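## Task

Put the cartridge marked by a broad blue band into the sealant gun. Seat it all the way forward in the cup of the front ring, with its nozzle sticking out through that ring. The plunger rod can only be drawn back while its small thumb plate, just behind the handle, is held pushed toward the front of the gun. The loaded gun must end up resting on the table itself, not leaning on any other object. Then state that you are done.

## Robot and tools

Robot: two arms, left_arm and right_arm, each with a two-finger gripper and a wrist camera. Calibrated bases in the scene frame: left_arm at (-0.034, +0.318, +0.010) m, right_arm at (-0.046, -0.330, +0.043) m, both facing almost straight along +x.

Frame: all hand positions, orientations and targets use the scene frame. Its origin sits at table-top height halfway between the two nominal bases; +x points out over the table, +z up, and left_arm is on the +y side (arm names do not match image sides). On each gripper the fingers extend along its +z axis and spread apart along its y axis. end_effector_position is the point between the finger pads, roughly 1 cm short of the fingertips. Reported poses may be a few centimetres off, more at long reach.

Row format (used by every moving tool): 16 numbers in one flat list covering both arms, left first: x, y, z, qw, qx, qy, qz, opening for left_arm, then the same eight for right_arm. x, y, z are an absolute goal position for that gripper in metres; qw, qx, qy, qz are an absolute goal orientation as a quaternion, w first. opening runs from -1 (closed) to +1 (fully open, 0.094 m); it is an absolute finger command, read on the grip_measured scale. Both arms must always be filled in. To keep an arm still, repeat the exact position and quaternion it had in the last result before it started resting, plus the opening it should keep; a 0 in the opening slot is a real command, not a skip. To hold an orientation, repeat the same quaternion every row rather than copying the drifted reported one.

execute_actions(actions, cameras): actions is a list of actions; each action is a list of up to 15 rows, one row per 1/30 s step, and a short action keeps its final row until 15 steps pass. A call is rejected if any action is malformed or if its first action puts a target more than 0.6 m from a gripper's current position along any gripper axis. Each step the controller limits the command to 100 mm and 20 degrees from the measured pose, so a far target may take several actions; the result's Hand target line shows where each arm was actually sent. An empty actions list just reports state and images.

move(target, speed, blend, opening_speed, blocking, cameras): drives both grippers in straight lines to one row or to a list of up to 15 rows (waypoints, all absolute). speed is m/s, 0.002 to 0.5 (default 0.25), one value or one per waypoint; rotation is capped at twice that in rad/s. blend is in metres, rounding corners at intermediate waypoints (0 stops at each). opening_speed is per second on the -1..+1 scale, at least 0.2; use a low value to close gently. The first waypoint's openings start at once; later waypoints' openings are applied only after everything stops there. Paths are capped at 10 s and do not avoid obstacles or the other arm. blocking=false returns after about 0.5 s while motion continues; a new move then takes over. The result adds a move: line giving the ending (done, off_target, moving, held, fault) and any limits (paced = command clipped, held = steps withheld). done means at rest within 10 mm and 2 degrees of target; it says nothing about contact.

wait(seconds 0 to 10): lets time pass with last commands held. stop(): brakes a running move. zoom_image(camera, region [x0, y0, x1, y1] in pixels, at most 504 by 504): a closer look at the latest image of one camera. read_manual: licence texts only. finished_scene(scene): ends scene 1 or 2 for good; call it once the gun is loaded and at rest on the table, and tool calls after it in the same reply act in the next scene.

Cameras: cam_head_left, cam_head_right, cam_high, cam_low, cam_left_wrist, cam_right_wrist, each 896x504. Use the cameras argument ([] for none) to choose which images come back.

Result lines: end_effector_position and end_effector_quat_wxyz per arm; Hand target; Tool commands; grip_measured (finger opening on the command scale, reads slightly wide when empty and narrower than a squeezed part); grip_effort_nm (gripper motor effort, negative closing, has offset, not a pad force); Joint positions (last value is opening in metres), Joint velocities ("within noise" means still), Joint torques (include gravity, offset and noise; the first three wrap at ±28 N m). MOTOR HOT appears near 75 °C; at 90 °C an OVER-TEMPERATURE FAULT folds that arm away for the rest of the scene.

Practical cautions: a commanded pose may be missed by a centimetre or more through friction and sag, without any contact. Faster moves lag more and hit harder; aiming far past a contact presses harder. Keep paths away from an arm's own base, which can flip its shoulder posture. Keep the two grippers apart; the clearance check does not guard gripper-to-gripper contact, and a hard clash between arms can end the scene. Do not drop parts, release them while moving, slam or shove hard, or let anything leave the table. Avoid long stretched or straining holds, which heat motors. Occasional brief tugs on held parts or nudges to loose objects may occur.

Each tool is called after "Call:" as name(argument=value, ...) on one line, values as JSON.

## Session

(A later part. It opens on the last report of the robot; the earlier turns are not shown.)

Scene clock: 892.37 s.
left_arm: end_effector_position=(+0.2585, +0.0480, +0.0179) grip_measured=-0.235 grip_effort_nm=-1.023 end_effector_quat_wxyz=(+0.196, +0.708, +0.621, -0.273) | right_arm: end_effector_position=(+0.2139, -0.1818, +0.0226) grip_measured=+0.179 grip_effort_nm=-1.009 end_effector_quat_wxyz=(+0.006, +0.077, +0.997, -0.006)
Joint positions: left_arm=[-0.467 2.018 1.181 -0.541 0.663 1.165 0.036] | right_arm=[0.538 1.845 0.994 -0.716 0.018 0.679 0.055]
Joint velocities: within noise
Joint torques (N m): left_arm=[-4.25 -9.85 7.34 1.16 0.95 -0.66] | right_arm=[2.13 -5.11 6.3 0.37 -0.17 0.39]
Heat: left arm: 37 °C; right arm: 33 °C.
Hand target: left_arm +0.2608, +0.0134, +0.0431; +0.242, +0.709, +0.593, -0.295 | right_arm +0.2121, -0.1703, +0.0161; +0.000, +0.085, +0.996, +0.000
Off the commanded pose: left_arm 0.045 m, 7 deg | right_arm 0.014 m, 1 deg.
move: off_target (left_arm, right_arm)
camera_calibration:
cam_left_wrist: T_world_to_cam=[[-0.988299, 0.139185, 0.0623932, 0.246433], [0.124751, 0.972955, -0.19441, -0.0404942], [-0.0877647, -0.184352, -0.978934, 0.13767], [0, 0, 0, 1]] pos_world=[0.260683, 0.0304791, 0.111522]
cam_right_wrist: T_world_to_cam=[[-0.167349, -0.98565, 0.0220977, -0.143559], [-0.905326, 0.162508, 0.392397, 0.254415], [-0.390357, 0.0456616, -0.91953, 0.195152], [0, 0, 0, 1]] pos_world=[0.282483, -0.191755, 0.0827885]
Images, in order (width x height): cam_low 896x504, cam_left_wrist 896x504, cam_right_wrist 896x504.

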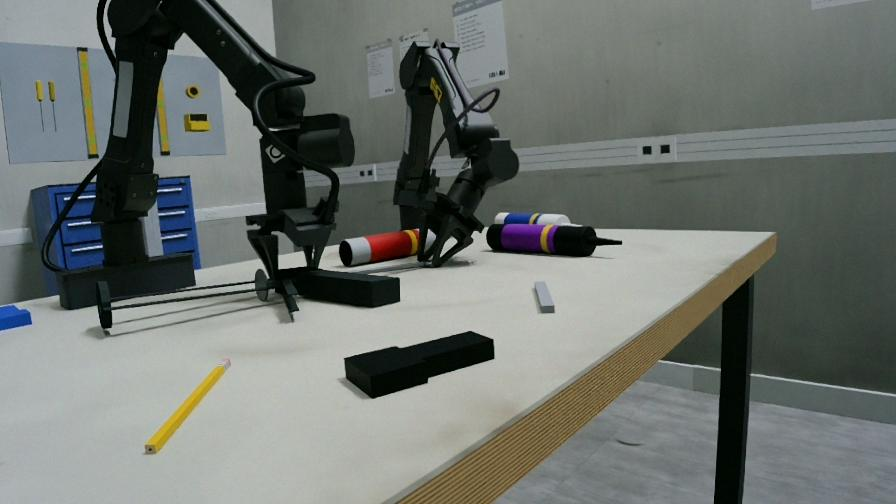

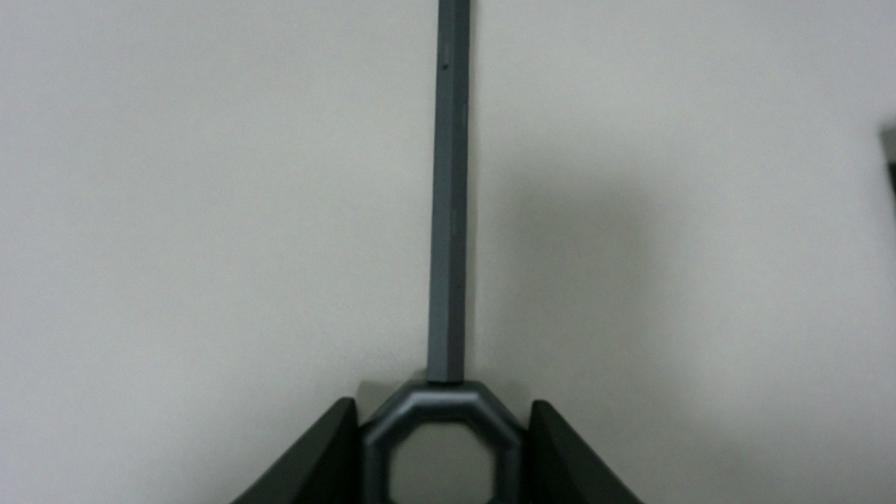

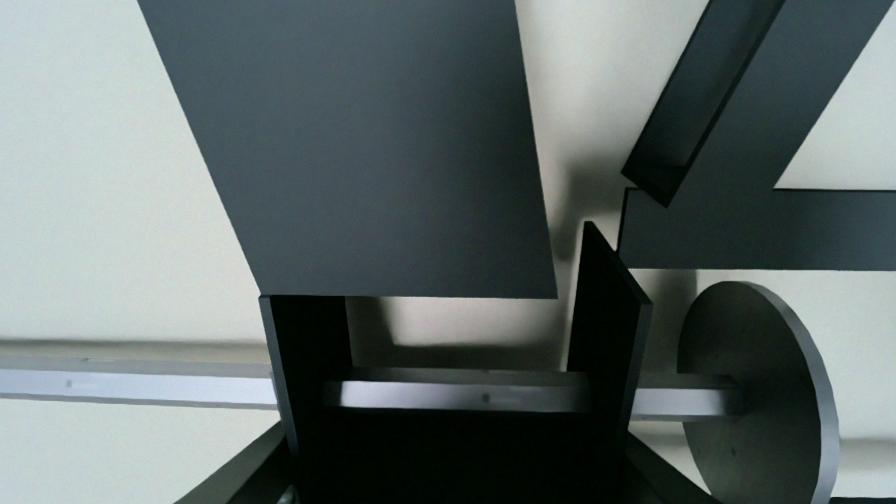

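Call:
move(target=[[0.2640, 0.046, 0.0340, 0.2465, 0.7067, 0.5951, -0.2927, -1, 0.2125, -0.1810, 0.018, 0, 0.0854, 0.9963, 0, -0.3],[0.2640, 0.046, 0.0340, 0.2465, 0.7067, 0.5951, -0.2927, -1, 0.2125, -0.1790, 0.018, 0, 0.0854, 0.9963, 0, 0.45]], cameras=["cam_left_wrist", "cam_right_wrist", "cam_low"], speed=0.05)

Call:
move(target=[0.2640, 0.046, 0.0340, 0.2465, 0.7067, 0.5951, -0.2927, -1, 0.2125, -0.1790, 0.070, 0, 0.0854, 0.9963, 0, 0.45], cameras=["cam_left_wrist", "cam_right_wrist", "cam_low"], speed=0.05)

Scene clock: 920.03 s.
left_arm: end_effector_position=(+0.2575, +0.0489, +0.0178) grip_measured=-0.235 grip_effort_nm=-1.023 end_effector_quat_wxyz=(+0.211, +0.705, +0.612, -0.288) | right_arm: end_effector_position=(+0.2137, -0.1782, +0.0221) grip_measured=+0.448 grip_effort_nm=0.149 end_effector_quat_wxyz=(+0.004, +0.079, +0.997, +0.003)
Joint positions: left_arm=[-0.45 2.018 1.155 -0.507 0.707 1.185 0.036] | right_arm=[0.538 1.846 0.994 -0.709 0 0.682 0.068]
Joint velocities: within noise
Joint torques (N m): left_arm=[0.46 -11.06 4.57 0.74 0.76 0.17] | right_arm=[0.05 -6.75 4.93 0.27 -0.08 0.13]
Heat: left arm: 36 °C; right arm: 32 °C.
Hand target: left_arm +0.2613, +0.0436, +0.0335; +0.243, +0.708, +0.594, -0.295 | right_arm +0.2118, -0.1775, +0.0182; -0.002, +0.086, +0.996, +0.003
Off the commanded pose: left_arm 0.018 m, 5 deg | right_arm 0.004 m, 1 deg.
move: off_target (left_arm)
camera_calibration:
cam_left_wrist: T_world_to_cam=[[-0.987303, 0.148755, 0.0557237, 0.244705], [0.131528, 0.962239, -0.238321, -0.0416582], [-0.089071, -0.227965, -0.969587, 0.13988], [0, 0, 0, 1]] pos_world=[0.259537, 0.0355718, 0.112062]
cam_right_wrist: T_world_to_cam=[[-0.170205, -0.985401, 0.00399611, -0.138889], [-0.903311, 0.157644, 0.398972, 0.252386], [-0.393777, 0.0642972, -0.916955, 0.198496], [0, 0, 0, 1]] pos_world=[0.282507, -0.189412, 0.0818719]
Images, in order (width x height): cam_low 896x504, cam_left_wrist 896x504, cam_right_wrist 896x504.

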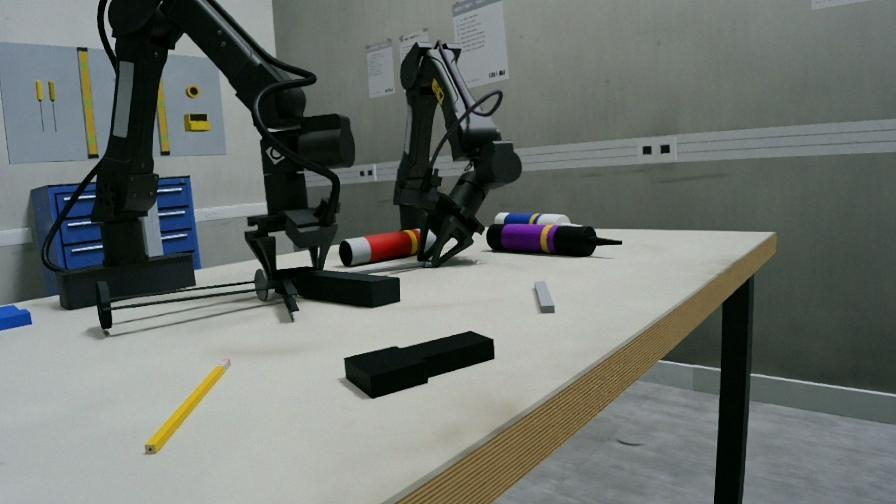

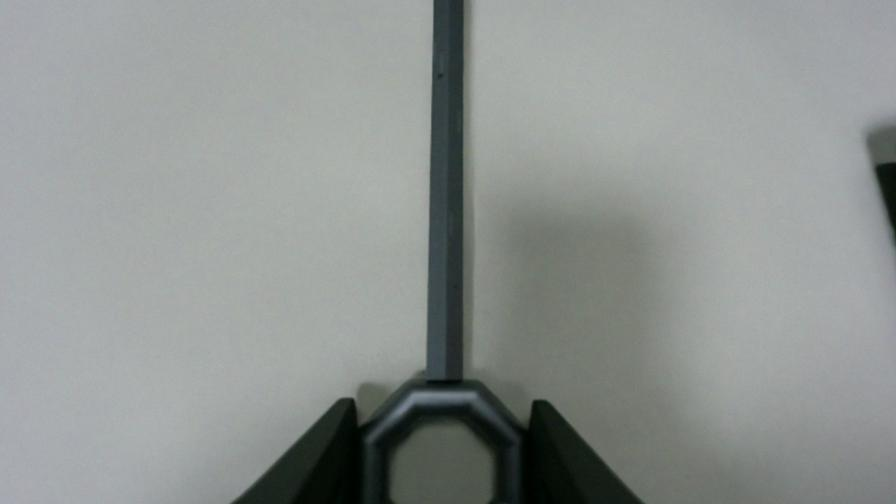

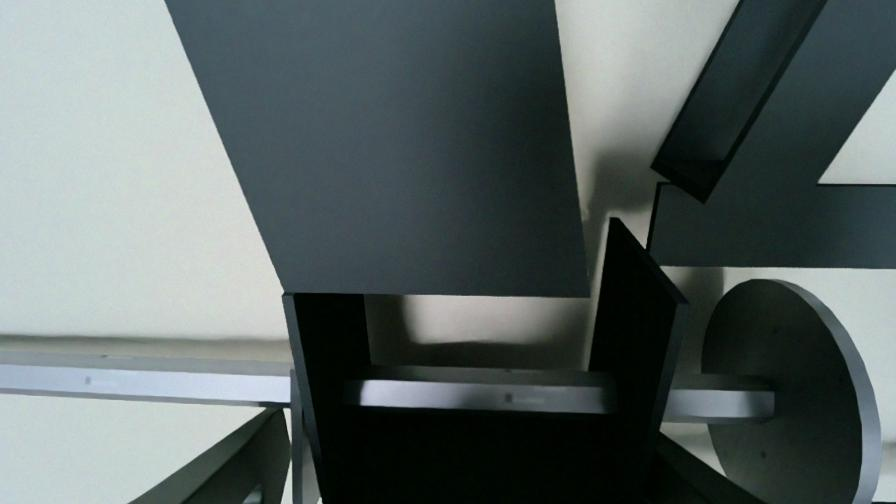

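Scene clock: 921.93 s.
left_arm: end_effector_position=(+0.2575, +0.0489, +0.0178) grip_measured=-0.235 grip_effort_nm=-1.009 end_effector_quat_wxyz=(+0.211, +0.705, +0.612, -0.288) | right_arm: end_effector_position=(+0.2055, -0.1819, +0.0564) grip_measured=+0.448 grip_effort_nm=0.144 end_effector_quat_wxyz=(-0.015, +0.076, +0.997, -0.010)
Joint positions: left_arm=[-0.45 2.018 1.155 -0.507 0.707 1.185 0.036] | right_arm=[0.541 1.785 1.072 -0.894 0 0.681 0.068]
Joint velocities: within noise
Joint torques (N m): left_arm=[0.91 -11.03 4.63 0.7 0.73 0.2] | right_arm=[-0.05 -9.69 7.64 -0.07 -0.01 0.11]
Heat: left arm: 36 °C; right arm: 32 °C.
Hand target: left_arm +0.2631, +0.0452, +0.0337; +0.245, +0.707, +0.595, -0.293 | right_arm +0.2119, -0.1783, +0.0694; +0.000, +0.083, +0.997, +0.000
Off the commanded pose: left_arm 0.018 m, 5 deg | right_arm 0.016 m, 2 deg.
move: off_target (left_arm, right_arm)
camera_calibration:
cam_left_wrist: T_world_to_cam=[[-0.987303, 0.148755, 0.0557237, 0.244705], [0.131528, 0.962239, -0.238321, -0.0416582], [-0.089071, -0.227965, -0.969587, 0.13988], [0, 0, 0, 1]] pos_world=[0.259537, 0.0355718, 0.112062]
cam_right_wrist: T_world_to_cam=[[-0.164924, -0.985739, 0.0334395, -0.146907], [-0.887531, 0.163111, 0.43091, 0.227845], [-0.430219, 0.0413888, -0.901775, 0.229337], [0, 0, 0, 1]] pos_world=[0.276657, -0.191468, 0.113543]
Images, in order (width x height): cam_low 896x504, cam_left_wrist 896x504, cam_right_wrist 896x504.

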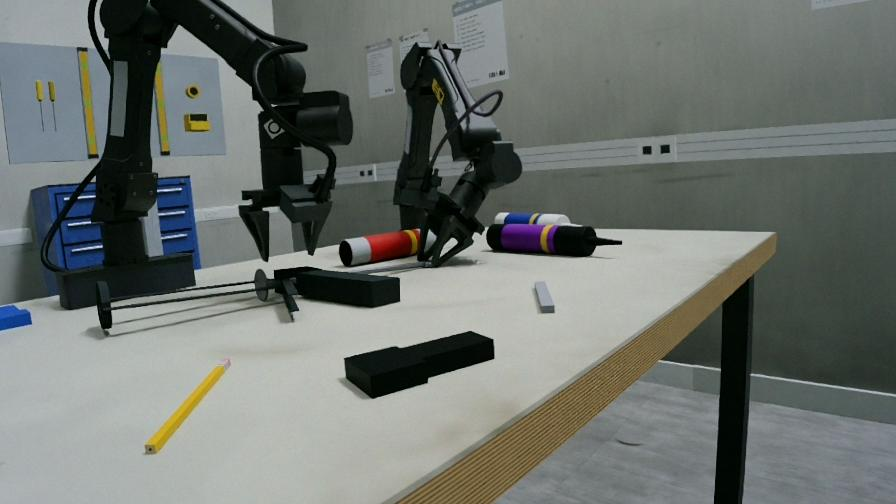

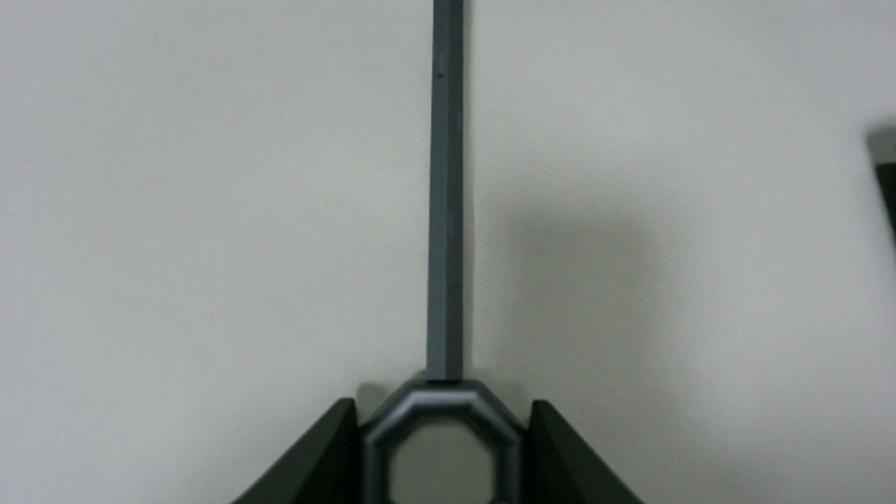

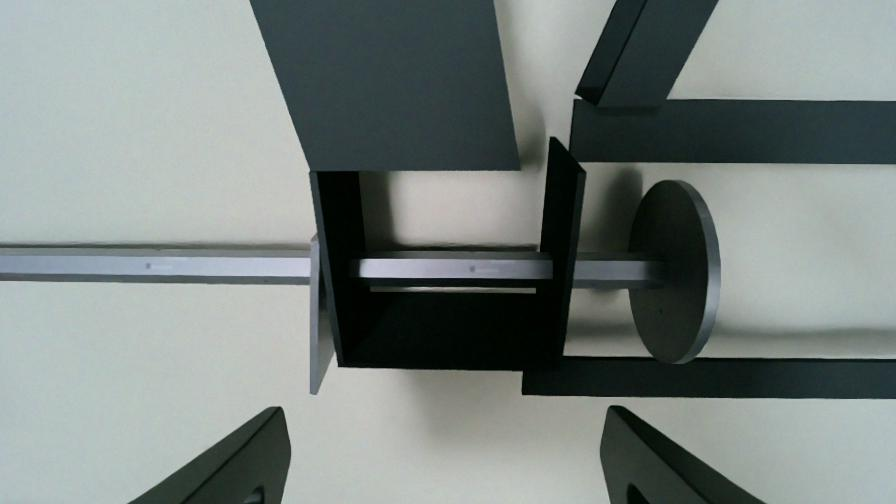

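Call:
move(target=[[0.2640, 0.046, 0.0340, 0.2465, 0.7067, 0.5951, -0.2927, -1, 0.2250, -0.1320, 0.070, 0, 0.0854, 0.9963, 0, -0.9],[0.2640, 0.046, 0.0340, 0.2465, 0.7067, 0.5951, -0.2927, -1, 0.2230, -0.1320, 0.040, 0, 0.0854, 0.9963, 0, -0.9]], cameras=["cam_left_wrist", "cam_right_wrist", "cam_low"], speed=0.1)

Scene clock: 958.77 s.
left_arm: end_effector_position=(+0.2575, +0.0488, +0.0183) grip_measured=-0.235 grip_effort_nm=-1.013 end_effector_quat_wxyz=(+0.212, +0.705, +0.612, -0.290) | right_arm: end_effector_position=(+0.2240, -0.1332, +0.0442) grip_measured=-0.898 grip_effort_nm=-0.105 end_effector_quat_wxyz=(+0.000, +0.079, +0.997, +0.000)
Joint positions: left_arm=[-0.448 2.018 1.155 -0.507 0.712 1.187 0.036] | right_arm=[0.639 1.92 1.198 -0.848 0 0.785 0.005]
Joint velocities: within noise
Joint torques (N m): left_arm=[1.1 -10.97 4.64 0.74 0.68 0.21] | right_arm=[0.46 -8.02 4.85 0.35 0.01 0.13]
Heat: left arm: 37 °C; right arm: 35 °C.
Hand target: left_arm +0.2639, +0.0459, +0.0337; +0.246, +0.707, +0.595, -0.292 | right_arm +0.2231, -0.1320, +0.0397; +0.000, +0.084, +0.996, -0.001
Off the commanded pose: left_arm 0.017 m, 4 deg | right_arm 0.005 m, 1 deg.
move: off_target (left_arm)
camera_calibration:
cam_left_wrist: T_world_to_cam=[[-0.987171, 0.149512, 0.056038, 0.244654], [0.131799, 0.96114, -0.242569, -0.0414143], [-0.0901273, -0.232071, -0.968514, 0.14083], [0, 0, 0, 1]] pos_world=[0.259667, 0.0359088, 0.11264]
cam_right_wrist: T_world_to_cam=[[-0.171661, -0.985106, 0.0099023, -0.0928068], [-0.899841, 0.160878, 0.405468, 0.24521], [-0.401022, 0.0606924, -0.914056, 0.220949], [0, 0, 0, 1]] pos_world=[0.293324, -0.144283, 0.103454]
Images, in order (width x height): cam_low 896x504, cam_left_wrist 896x504, cam_right_wrist 896x504.

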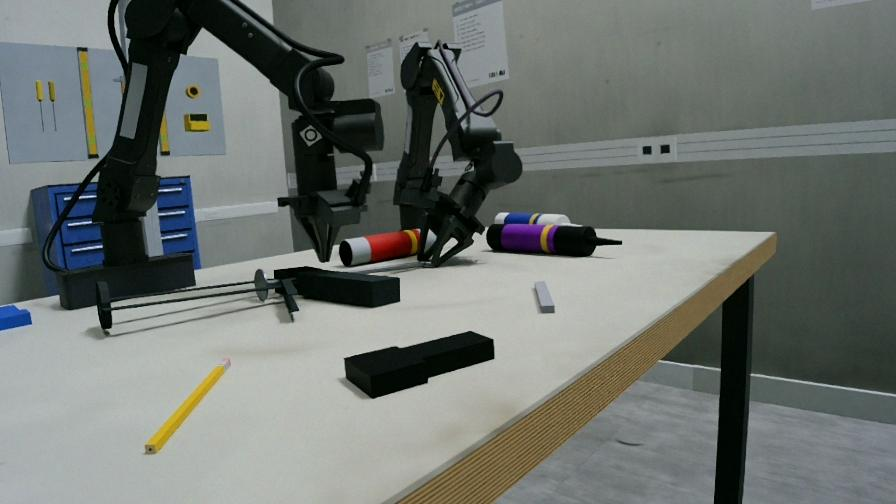

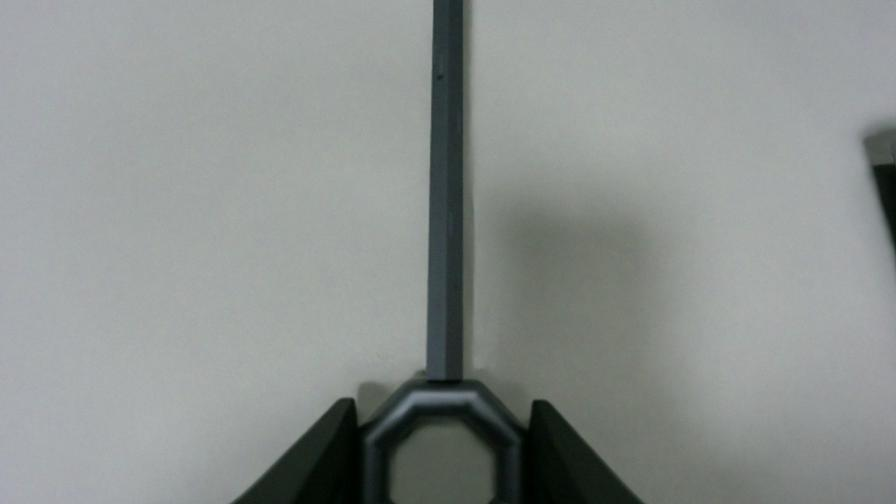

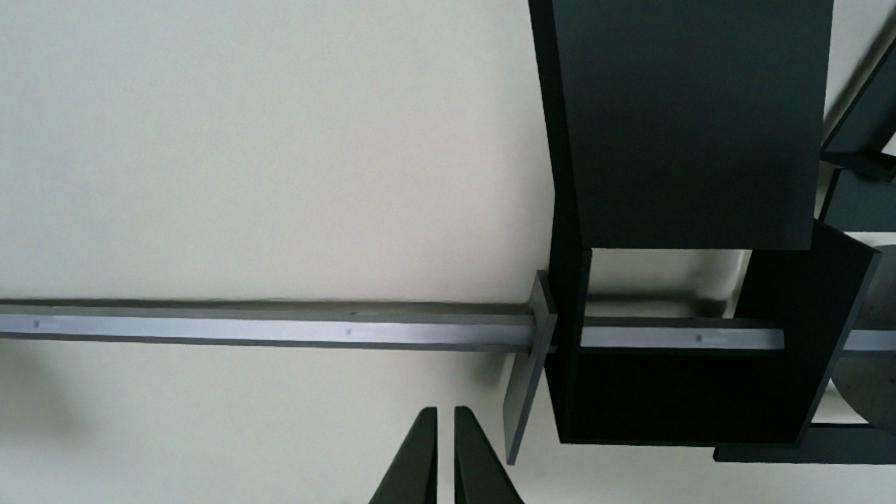

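Call:
move(target=[[0.2640, 0.046, 0.0340, 0.2465, 0.7067, 0.5951, -0.2927, -1, 0.2220, -0.1320, 0.014, 0, 0.0854, 0.9963, 0, -0.9],[0.2640, 0.046, 0.0340, 0.2465, 0.7067, 0.5951, -0.2927, -1, 0.2205, -0.1420, 0.014, 0, 0.0854, 0.9963, 0, -0.9]], cameras=["cam_left_wrist", "cam_right_wrist", "cam_low"], speed=0.05)

Scene clock: 972.10 s.
left_arm: end_effector_position=(+0.2575, +0.0488, +0.0183) grip_measured=-0.235 grip_effort_nm=-1.013 end_effector_quat_wxyz=(+0.213, +0.705, +0.611, -0.290) | right_arm: end_effector_position=(+0.2166, -0.1382, +0.0143) grip_measured=-0.898 grip_effort_nm=-0.090 end_effector_quat_wxyz=(-0.005, +0.085, +0.996, -0.003)
Joint positions: left_arm=[-0.448 2.018 1.155 -0.507 0.712 1.188 0.036] | right_arm=[0.639 1.96 1.116 -0.739 -0.002 0.796 0.005]
Joint velocities: within noise
Joint torques (N m): left_arm=[0.98 -10.99 4.74 0.73 0.68 0.21] | right_arm=[-0.87 -9.24 4.25 0.32 0 -0.08]
Heat: left arm: 37 °C; right arm: 34 °C.
Hand target: left_arm +0.2639, +0.0460, +0.0337; +0.246, +0.708, +0.595, -0.292 | right_arm +0.2190, -0.1409, +0.0141; -0.001, +0.087, +0.996, +0.000
Off the commanded pose: left_arm 0.017 m, 4 deg | right_arm 0.005 m, 1 deg.
move: off_target (left_arm)
camera_calibration:
cam_left_wrist: T_world_to_cam=[[-0.987056, 0.150648, 0.0550136, 0.244588], [0.133136, 0.960933, -0.242655, -0.041747], [-0.0894199, -0.23219, -0.968551, 0.140654], [0, 0, 0, 1]] pos_world=[0.259557, 0.035928, 0.112645]
cam_right_wrist: T_world_to_cam=[[-0.182087, -0.983123, 0.0177264, -0.0963522], [-0.893614, 0.172977, 0.414165, 0.251649], [-0.410241, 0.0595736, -0.910029, 0.192684], [0, 0, 0, 1]] pos_world=[0.286379, -0.149734, 0.0728323]
Images, in order (width x height): cam_low 896x504, cam_left_wrist 896x504, cam_right_wrist 896x504.

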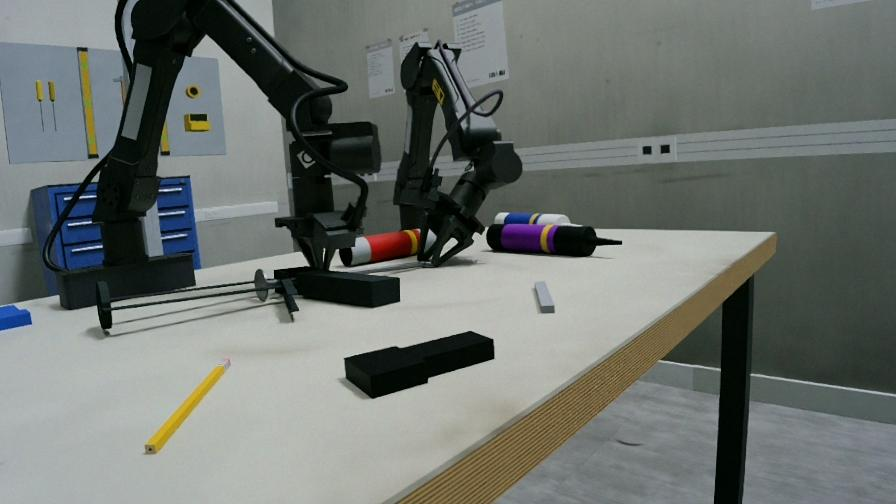

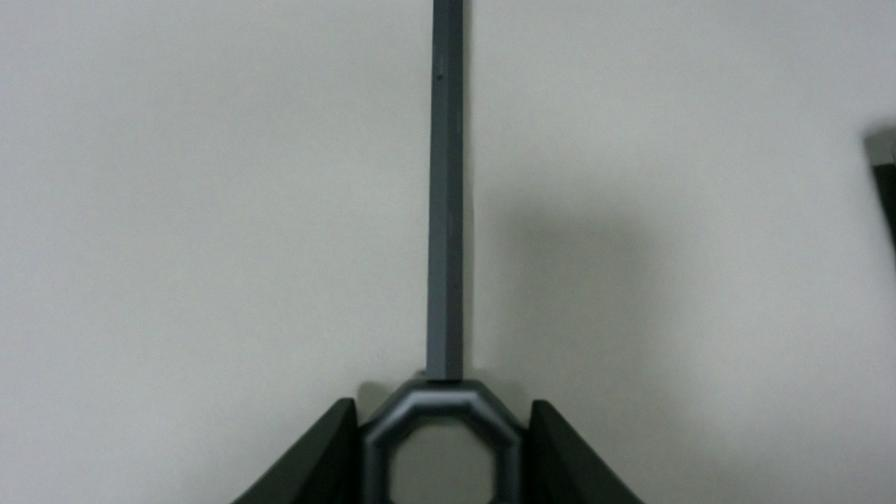

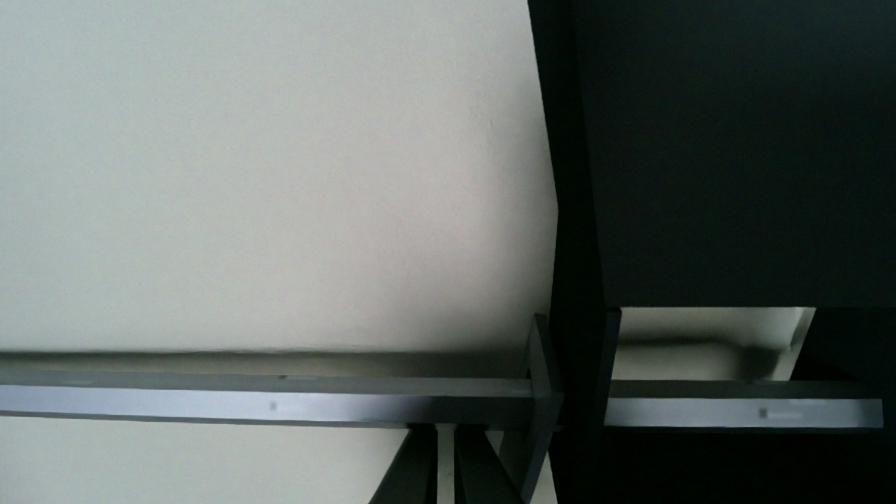

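Call:
move(target=[[0.2680, 0.070, 0.0400, 0.2465, 0.7067, 0.5951, -0.2927, -1, 0.2190, -0.1480, 0.014, 0, 0.0854, 0.9963, 0, -0.9],[0.2720, 0.095, 0.0440, 0.2465, 0.7067, 0.5951, -0.2927, -1, 0.2190, -0.1550, 0.014, 0, 0.0854, 0.9963, 0, -0.9]], cameras=["cam_left_wrist", "cam_right_wrist", "cam_low"], speed=0.04)

Scene clock: 985.23 s.
left_arm: end_effector_position=(+0.2669, +0.0771, +0.0265) grip_measured=-0.235 grip_effort_nm=-1.018 end_effector_quat_wxyz=(+0.236, +0.696, +0.601, -0.314) | right_arm: end_effector_position=(+0.2296, -0.1123, +0.0180) grip_measured=-0.899 grip_effort_nm=-0.037 end_effector_quat_wxyz=(+0.011, +0.080, +0.994, +0.068)
Joint positions: left_arm=[-0.338 2.018 1.155 -0.578 0.8 1.322 0.036] | right_arm=[0.633 1.946 1.104 -0.624 -0.089 0.785 0.005]
Joint velocities: within noise
Joint torques (N m): left_arm=[3.41 -13.07 5.22 -0.16 0.22 0.66] | right_arm=[-2.91 -10.21 2.81 -0.51 0.74 -0.34]
Heat: left arm: 37 °C; right arm: 34 °C.
Hand target: left_arm +0.2721, +0.0933, +0.0430; +0.248, +0.705, +0.596, -0.294 | right_arm +0.2204, -0.1504, +0.0147; +0.002, +0.084, +0.996, +0.005
Off the commanded pose: left_arm 0.026 m, 3 deg | right_arm 0.044 m, 8 deg.
move: off_target (left_arm, right_arm)
camera_calibration:
cam_left_wrist: T_world_to_cam=[[-0.986692, 0.154289, 0.0513289, 0.248815], [0.130827, 0.94074, -0.312879, -0.064182], [-0.0965608, -0.302, -0.948405, 0.16279], [0, 0, 0, 1]] pos_world=[0.269619, 0.0711519, 0.121538]
cam_right_wrist: T_world_to_cam=[[-0.171182, -0.977094, -0.126431, -0.0677286], [-0.912766, 0.108972, 0.393679, 0.254859], [-0.370883, 0.182792, -0.910512, 0.204661], [0, 0, 0, 1]] pos_world=[0.296938, -0.13136, 0.0774511]
Images, in order (width x height): cam_low 896x504, cam_left_wrist 896x504, cam_right_wrist 896x504.

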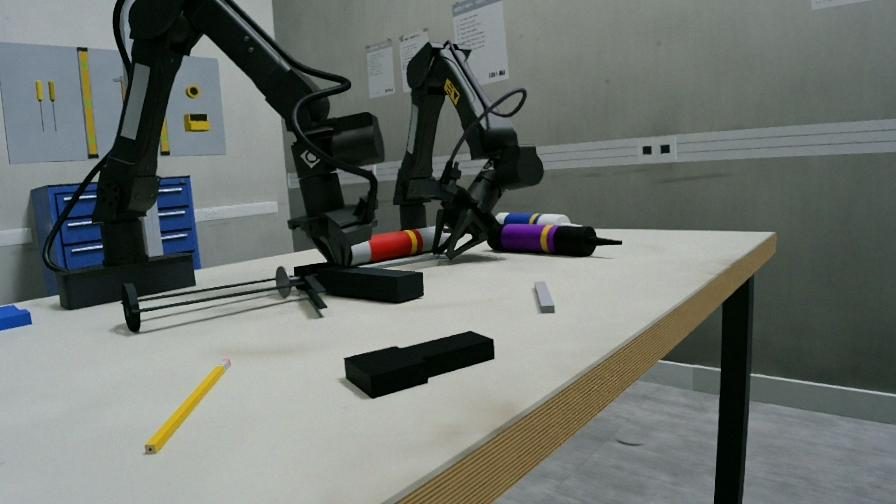

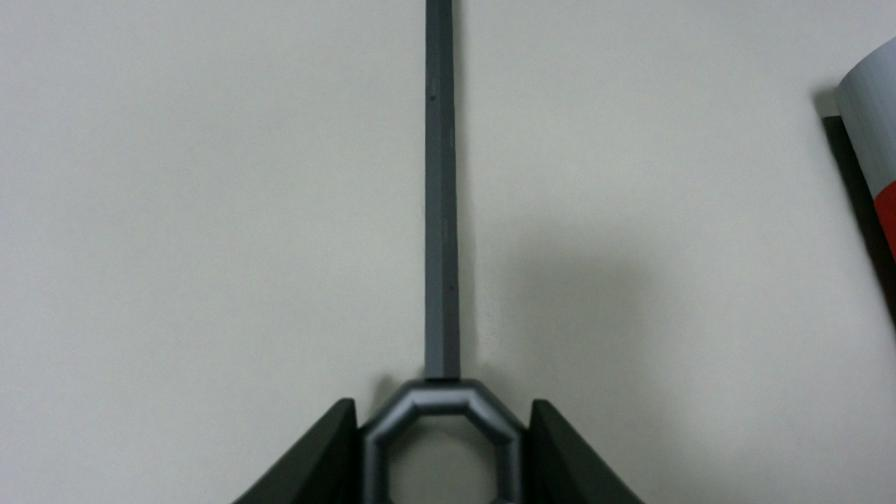

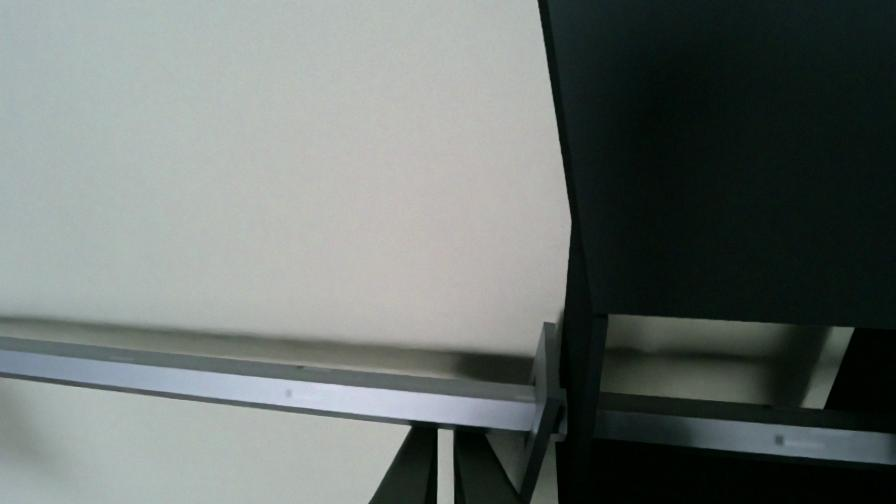

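Call:
move(target=[[0.2680, 0.078, 0.0380, 0.2465, 0.7067, 0.5951, -0.2927, -1, 0.2290, -0.1100, 0.018, 0, 0.0854, 0.9963, 0, -0.9],[0.2680, 0.078, 0.0380, 0.2465, 0.7067, 0.5951, -0.2927, 0.4, 0.2290, -0.1080, 0.020, 0, 0.0854, 0.9963, 0, -0.9],[0.2780, 0.140, 0.1000, 0.2465, 0.7067, 0.5951, -0.2927, 0.4, 0.2290, -0.1080, 0.070, 0, 0.0854, 0.9963, 0, -0.9],[0.2780, 0.140, 0.1000, 0.2465, 0.7067, 0.5951, -0.2927, 0.4, 0.2180, -0.1500, 0.085, 0, 0.0854, 0.9963, 0, 1]], speed=0.08)

Scene clock: 1023.97 s.
left_arm: end_effector_position=(+0.2739, +0.1428, +0.0759) grip_measured=+0.398 grip_effort_nm=0.120 end_effector_quat_wxyz=(+0.224, +0.698, +0.609, -0.303) | right_arm: end_effector_position=(+0.2204, -0.1469, +0.0777) grip_measured=+0.998 grip_effort_nm=0.149 end_effector_quat_wxyz=(-0.009, +0.092, +0.996, +0.000)
Joint positions: left_arm=[-0.16 1.929 1.272 -0.967 0.772 1.566 0.066] | right_arm=[0.605 1.842 1.238 -0.98 -0.011 0.778 0.094]
Joint velocities: within noise
Joint torques (N m): left_arm=[0.25 -11.49 7.79 -0.23 0.49 0.19] | right_arm=[-0.36 -10.76 4.79 -0.03 0.1 -0.18]
Heat: left arm: 39 °C; right arm: 34 °C.
Hand target: left_arm +0.2797, +0.1414, +0.0995; +0.248, +0.705, +0.597, -0.292 | right_arm +0.2176, -0.1528, +0.0841; -0.004, +0.087, +0.996, -0.004
Off the commanded pose: left_arm 0.025 m, 3 deg | right_arm 0.008 m, 1 deg.
move: off_target (left_arm); target 2's new opening was sent with left_arm's hand 0.016 m and 3 deg from that target
camera_calibration:
cam_left_wrist: T_world_to_cam=[[-0.987597, 0.145525, 0.0589377, 0.244038], [0.123627, 0.952167, -0.279453, -0.113635], [-0.096786, -0.2687, -0.958349, 0.226139], [0, 0, 0, 1]] pos_world=[0.276946, 0.13345, 0.170582]
cam_right_wrist: T_world_to_cam=[[-0.197166, -0.980295, 0.0121662, -0.101097], [-0.888116, 0.183854, 0.421246, 0.230147], [-0.415182, 0.0722502, -0.906865, 0.255199], [0, 0, 0, 1]] pos_world=[0.290418, -0.159857, 0.135713]

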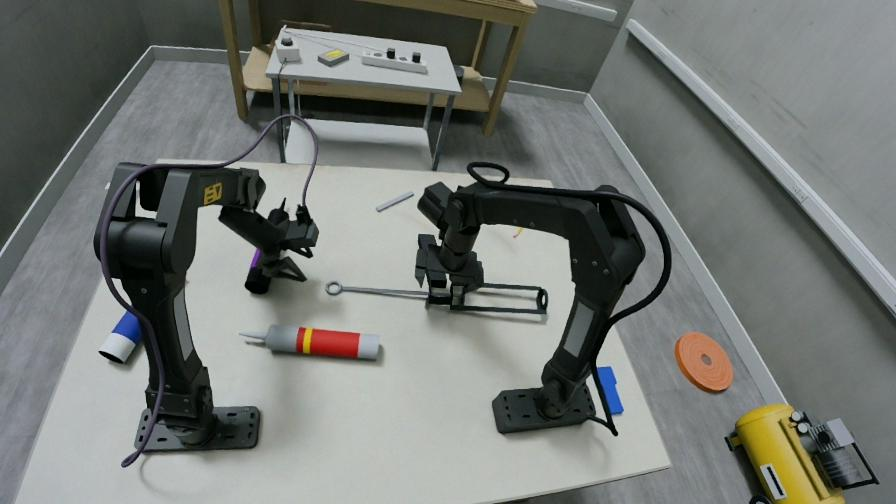

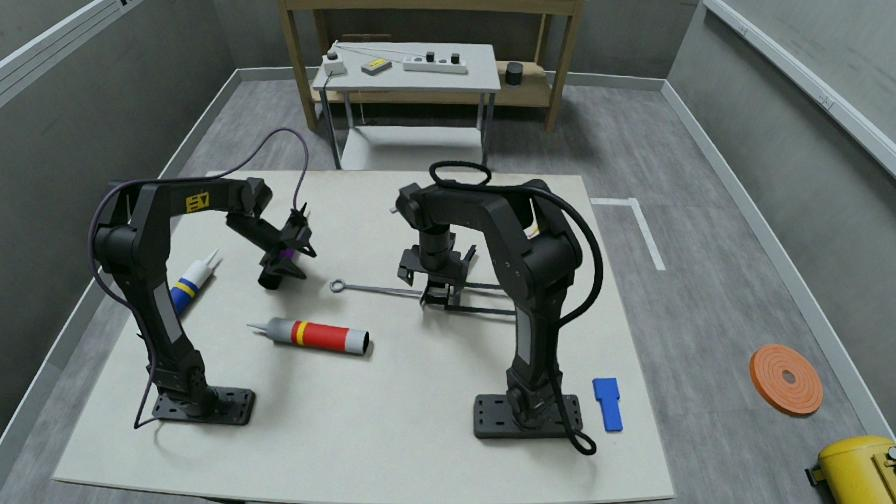

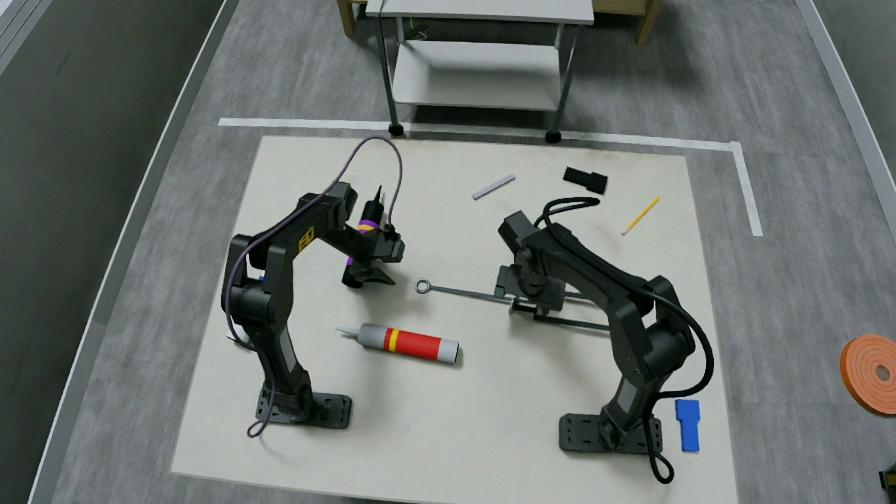

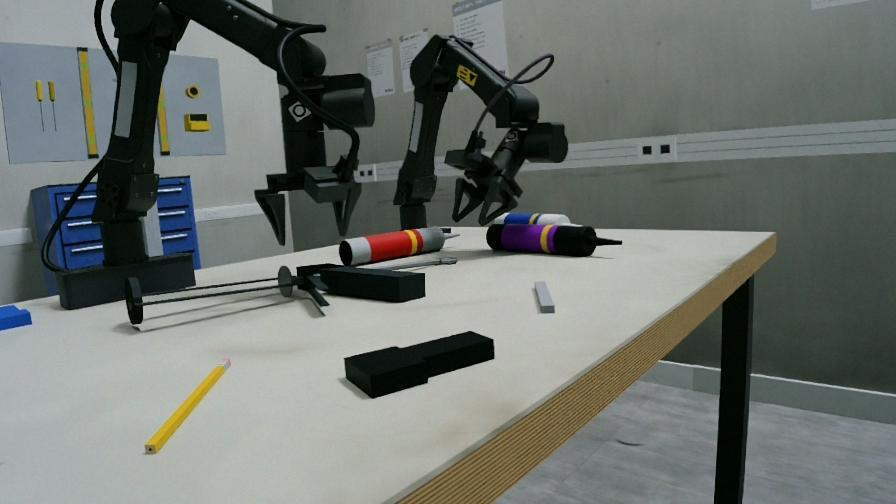

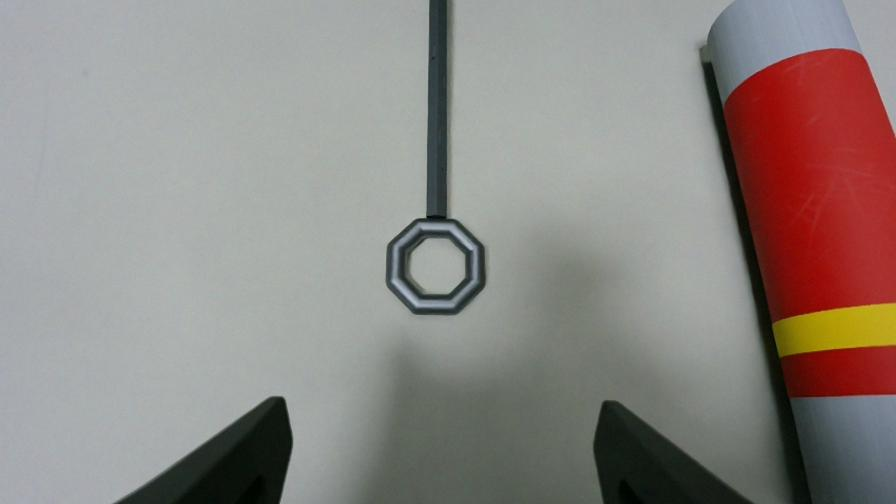

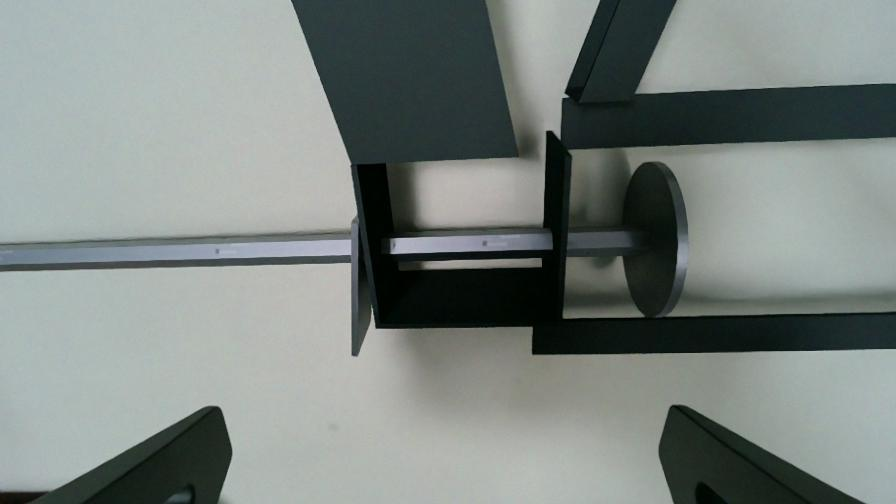

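Call:
move(target=[0.2780, 0.140, 0.1000, 0.2465, 0.7067, 0.5951, -0.2927, 0.4, 0.2175, -0.1670, 0.046, 0, 0.0785, 0.9969, 0, 1], cameras=["cam_right_wrist","cam_low"], speed=0.08)

Scene clock: 1062.40 s.
left_arm: end_effector_position=(+0.2739, +0.1428, +0.0759) grip_measured=+0.398 grip_effort_nm=0.120 end_effector_quat_wxyz=(+0.224, +0.698, +0.609, -0.303) | right_arm: end_effector_position=(+0.2152, -0.1652, +0.0466) grip_measured=+0.998 grip_effort_nm=0.144 end_effector_quat_wxyz=(-0.008, +0.087, +0.996, +0.001)
Joint positions: left_arm=[-0.16 1.929 1.272 -0.967 0.772 1.566 0.066] | right_arm=[0.565 1.84 1.099 -0.842 -0.011 0.727 0.094]
Joint velocities: within noise
Joint torques (N m): left_arm=[-0.13 -11.59 7.54 -0.2 0.52 0.18] | right_arm=[-0.53 -8.46 4.59 0.33 0.09 -0.18]
Heat: left arm: 40 °C; right arm: 36 °C.
Hand target: left_arm +0.2778, +0.1399, +0.0991; +0.247, +0.706, +0.595, -0.293 | right_arm +0.2180, -0.1679, +0.0463; +0.000, +0.082, +0.997, +0.001
Off the commanded pose: left_arm 0.025 m, 3 deg | right_arm 0.003 m, 1 deg.
move: off_target (left_arm)
camera_calibration:
cam_right_wrist: T_world_to_cam=[[-0.186651, -0.982373, 0.0102478, -0.122227], [-0.890628, 0.173604, 0.420289, 0.240903], [-0.414659, 0.0693203, -0.907333, 0.225546], [0, 0, 0, 1]] pos_world=[0.285266, -0.17753, 0.104649]
Images, in order (width x height): cam_low 896x504, cam_right_wrist 896x504.

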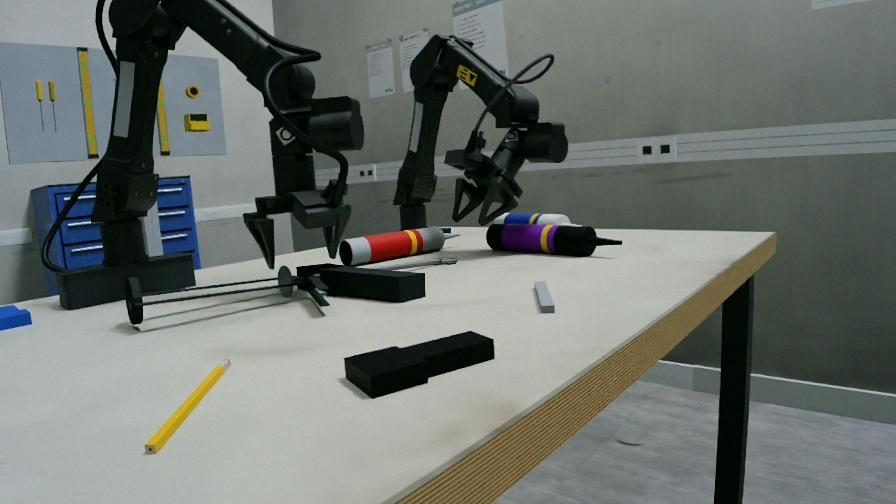

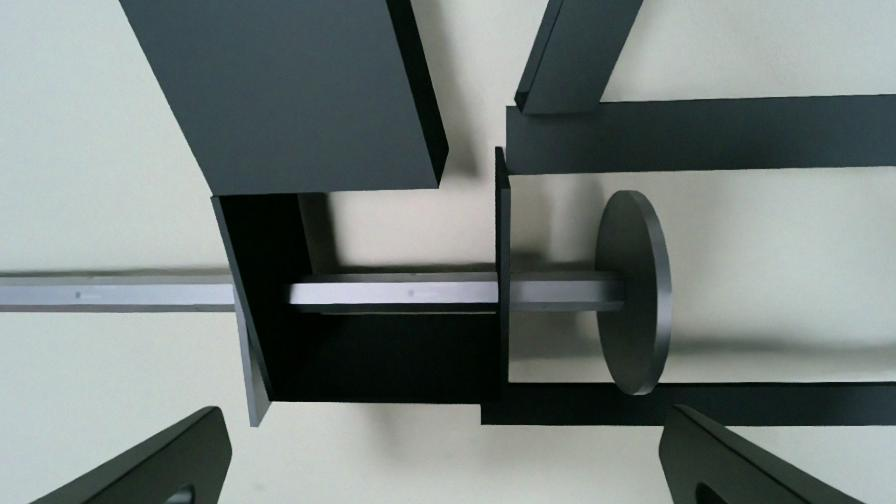

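Call:
move(target=[0.2780, 0.140, 0.1000, 0.2465, 0.7067, 0.5951, -0.2927, 0.4, 0.2175, -0.1675, 0.017, 0, 0.0785, 0.9969, 0, 1], cameras=["cam_right_wrist","cam_low"], speed=0.05)

Call:
zoom_image(camera="cam_low", region=[220, 200, 420, 320])

Scene clock: 1077.93 s.
left_arm: end_effector_position=(+0.2739, +0.1428, +0.0759) grip_measured=+0.398 grip_effort_nm=0.115 end_effector_quat_wxyz=(+0.224, +0.698, +0.609, -0.303) | right_arm: end_effector_position=(+0.2176, -0.1636, +0.0319) grip_measured=+0.998 grip_effort_nm=0.144 end_effector_quat_wxyz=(+0.006, +0.079, +0.997, +0.002)
Joint positions: left_arm=[-0.16 1.929 1.272 -0.967 0.772 1.567 0.066] | right_arm=[0.575 1.859 1.057 -0.756 0.004 0.721 0.094]
Joint velocities: within noise
Joint torques (N m): left_arm=[-0.06 -11.63 7.62 -0.22 0.51 0.15] | right_arm=[-0.28 -5.48 3.44 0.69 0.02 -0.17]
Heat: left arm: 40 °C; right arm: 34 °C.
Hand target: left_arm +0.2778, +0.1399, +0.0991; +0.247, +0.707, +0.595, -0.292 | right_arm +0.2163, -0.1665, +0.0180; +0.003, +0.074, +0.997, -0.003
Off the commanded pose: left_arm 0.025 m, 3 deg | right_arm 0.015 m, 1 deg.
move: off_target (left_arm, right_arm)
camera_calibration:
cam_right_wrist: T_world_to_cam=[[-0.171786, -0.985121, 0.00509153, -0.123531], [-0.904982, 0.159849, 0.394278, 0.250648], [-0.389226, 0.0631238, -0.918977, 0.206926], [0, 0, 0, 1]] pos_world=[0.286152, -0.174821, 0.0919645]
Images, in order (width x height): cam_low 896x504, cam_right_wrist 896x504.

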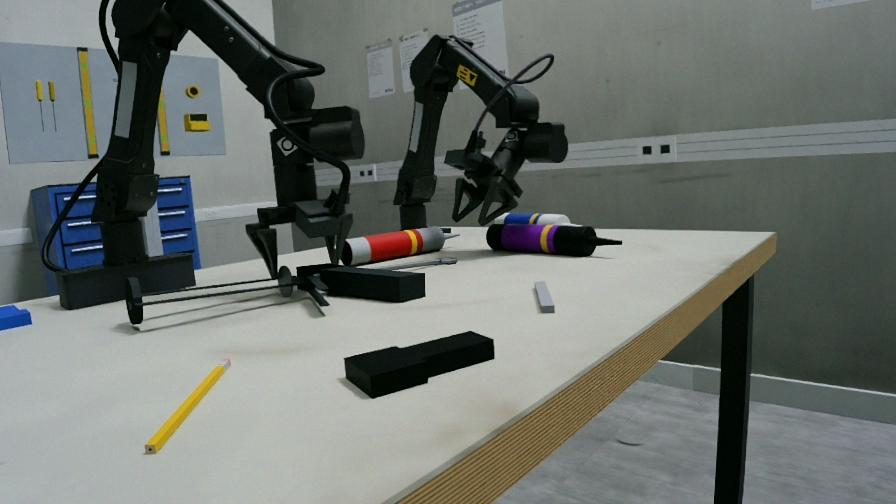

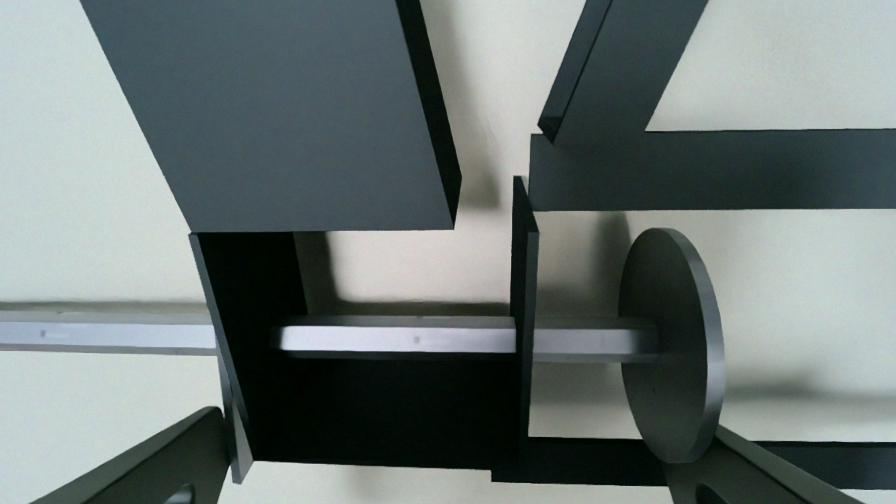

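Scaled by 2.520 from the camera's 896x504 image, which has a finer 1280x720 frame.

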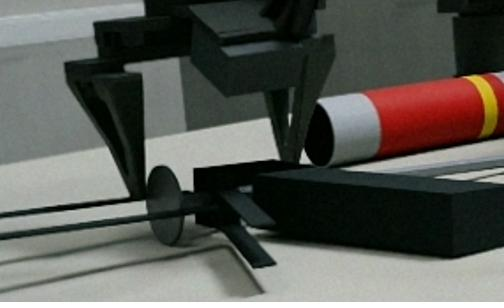

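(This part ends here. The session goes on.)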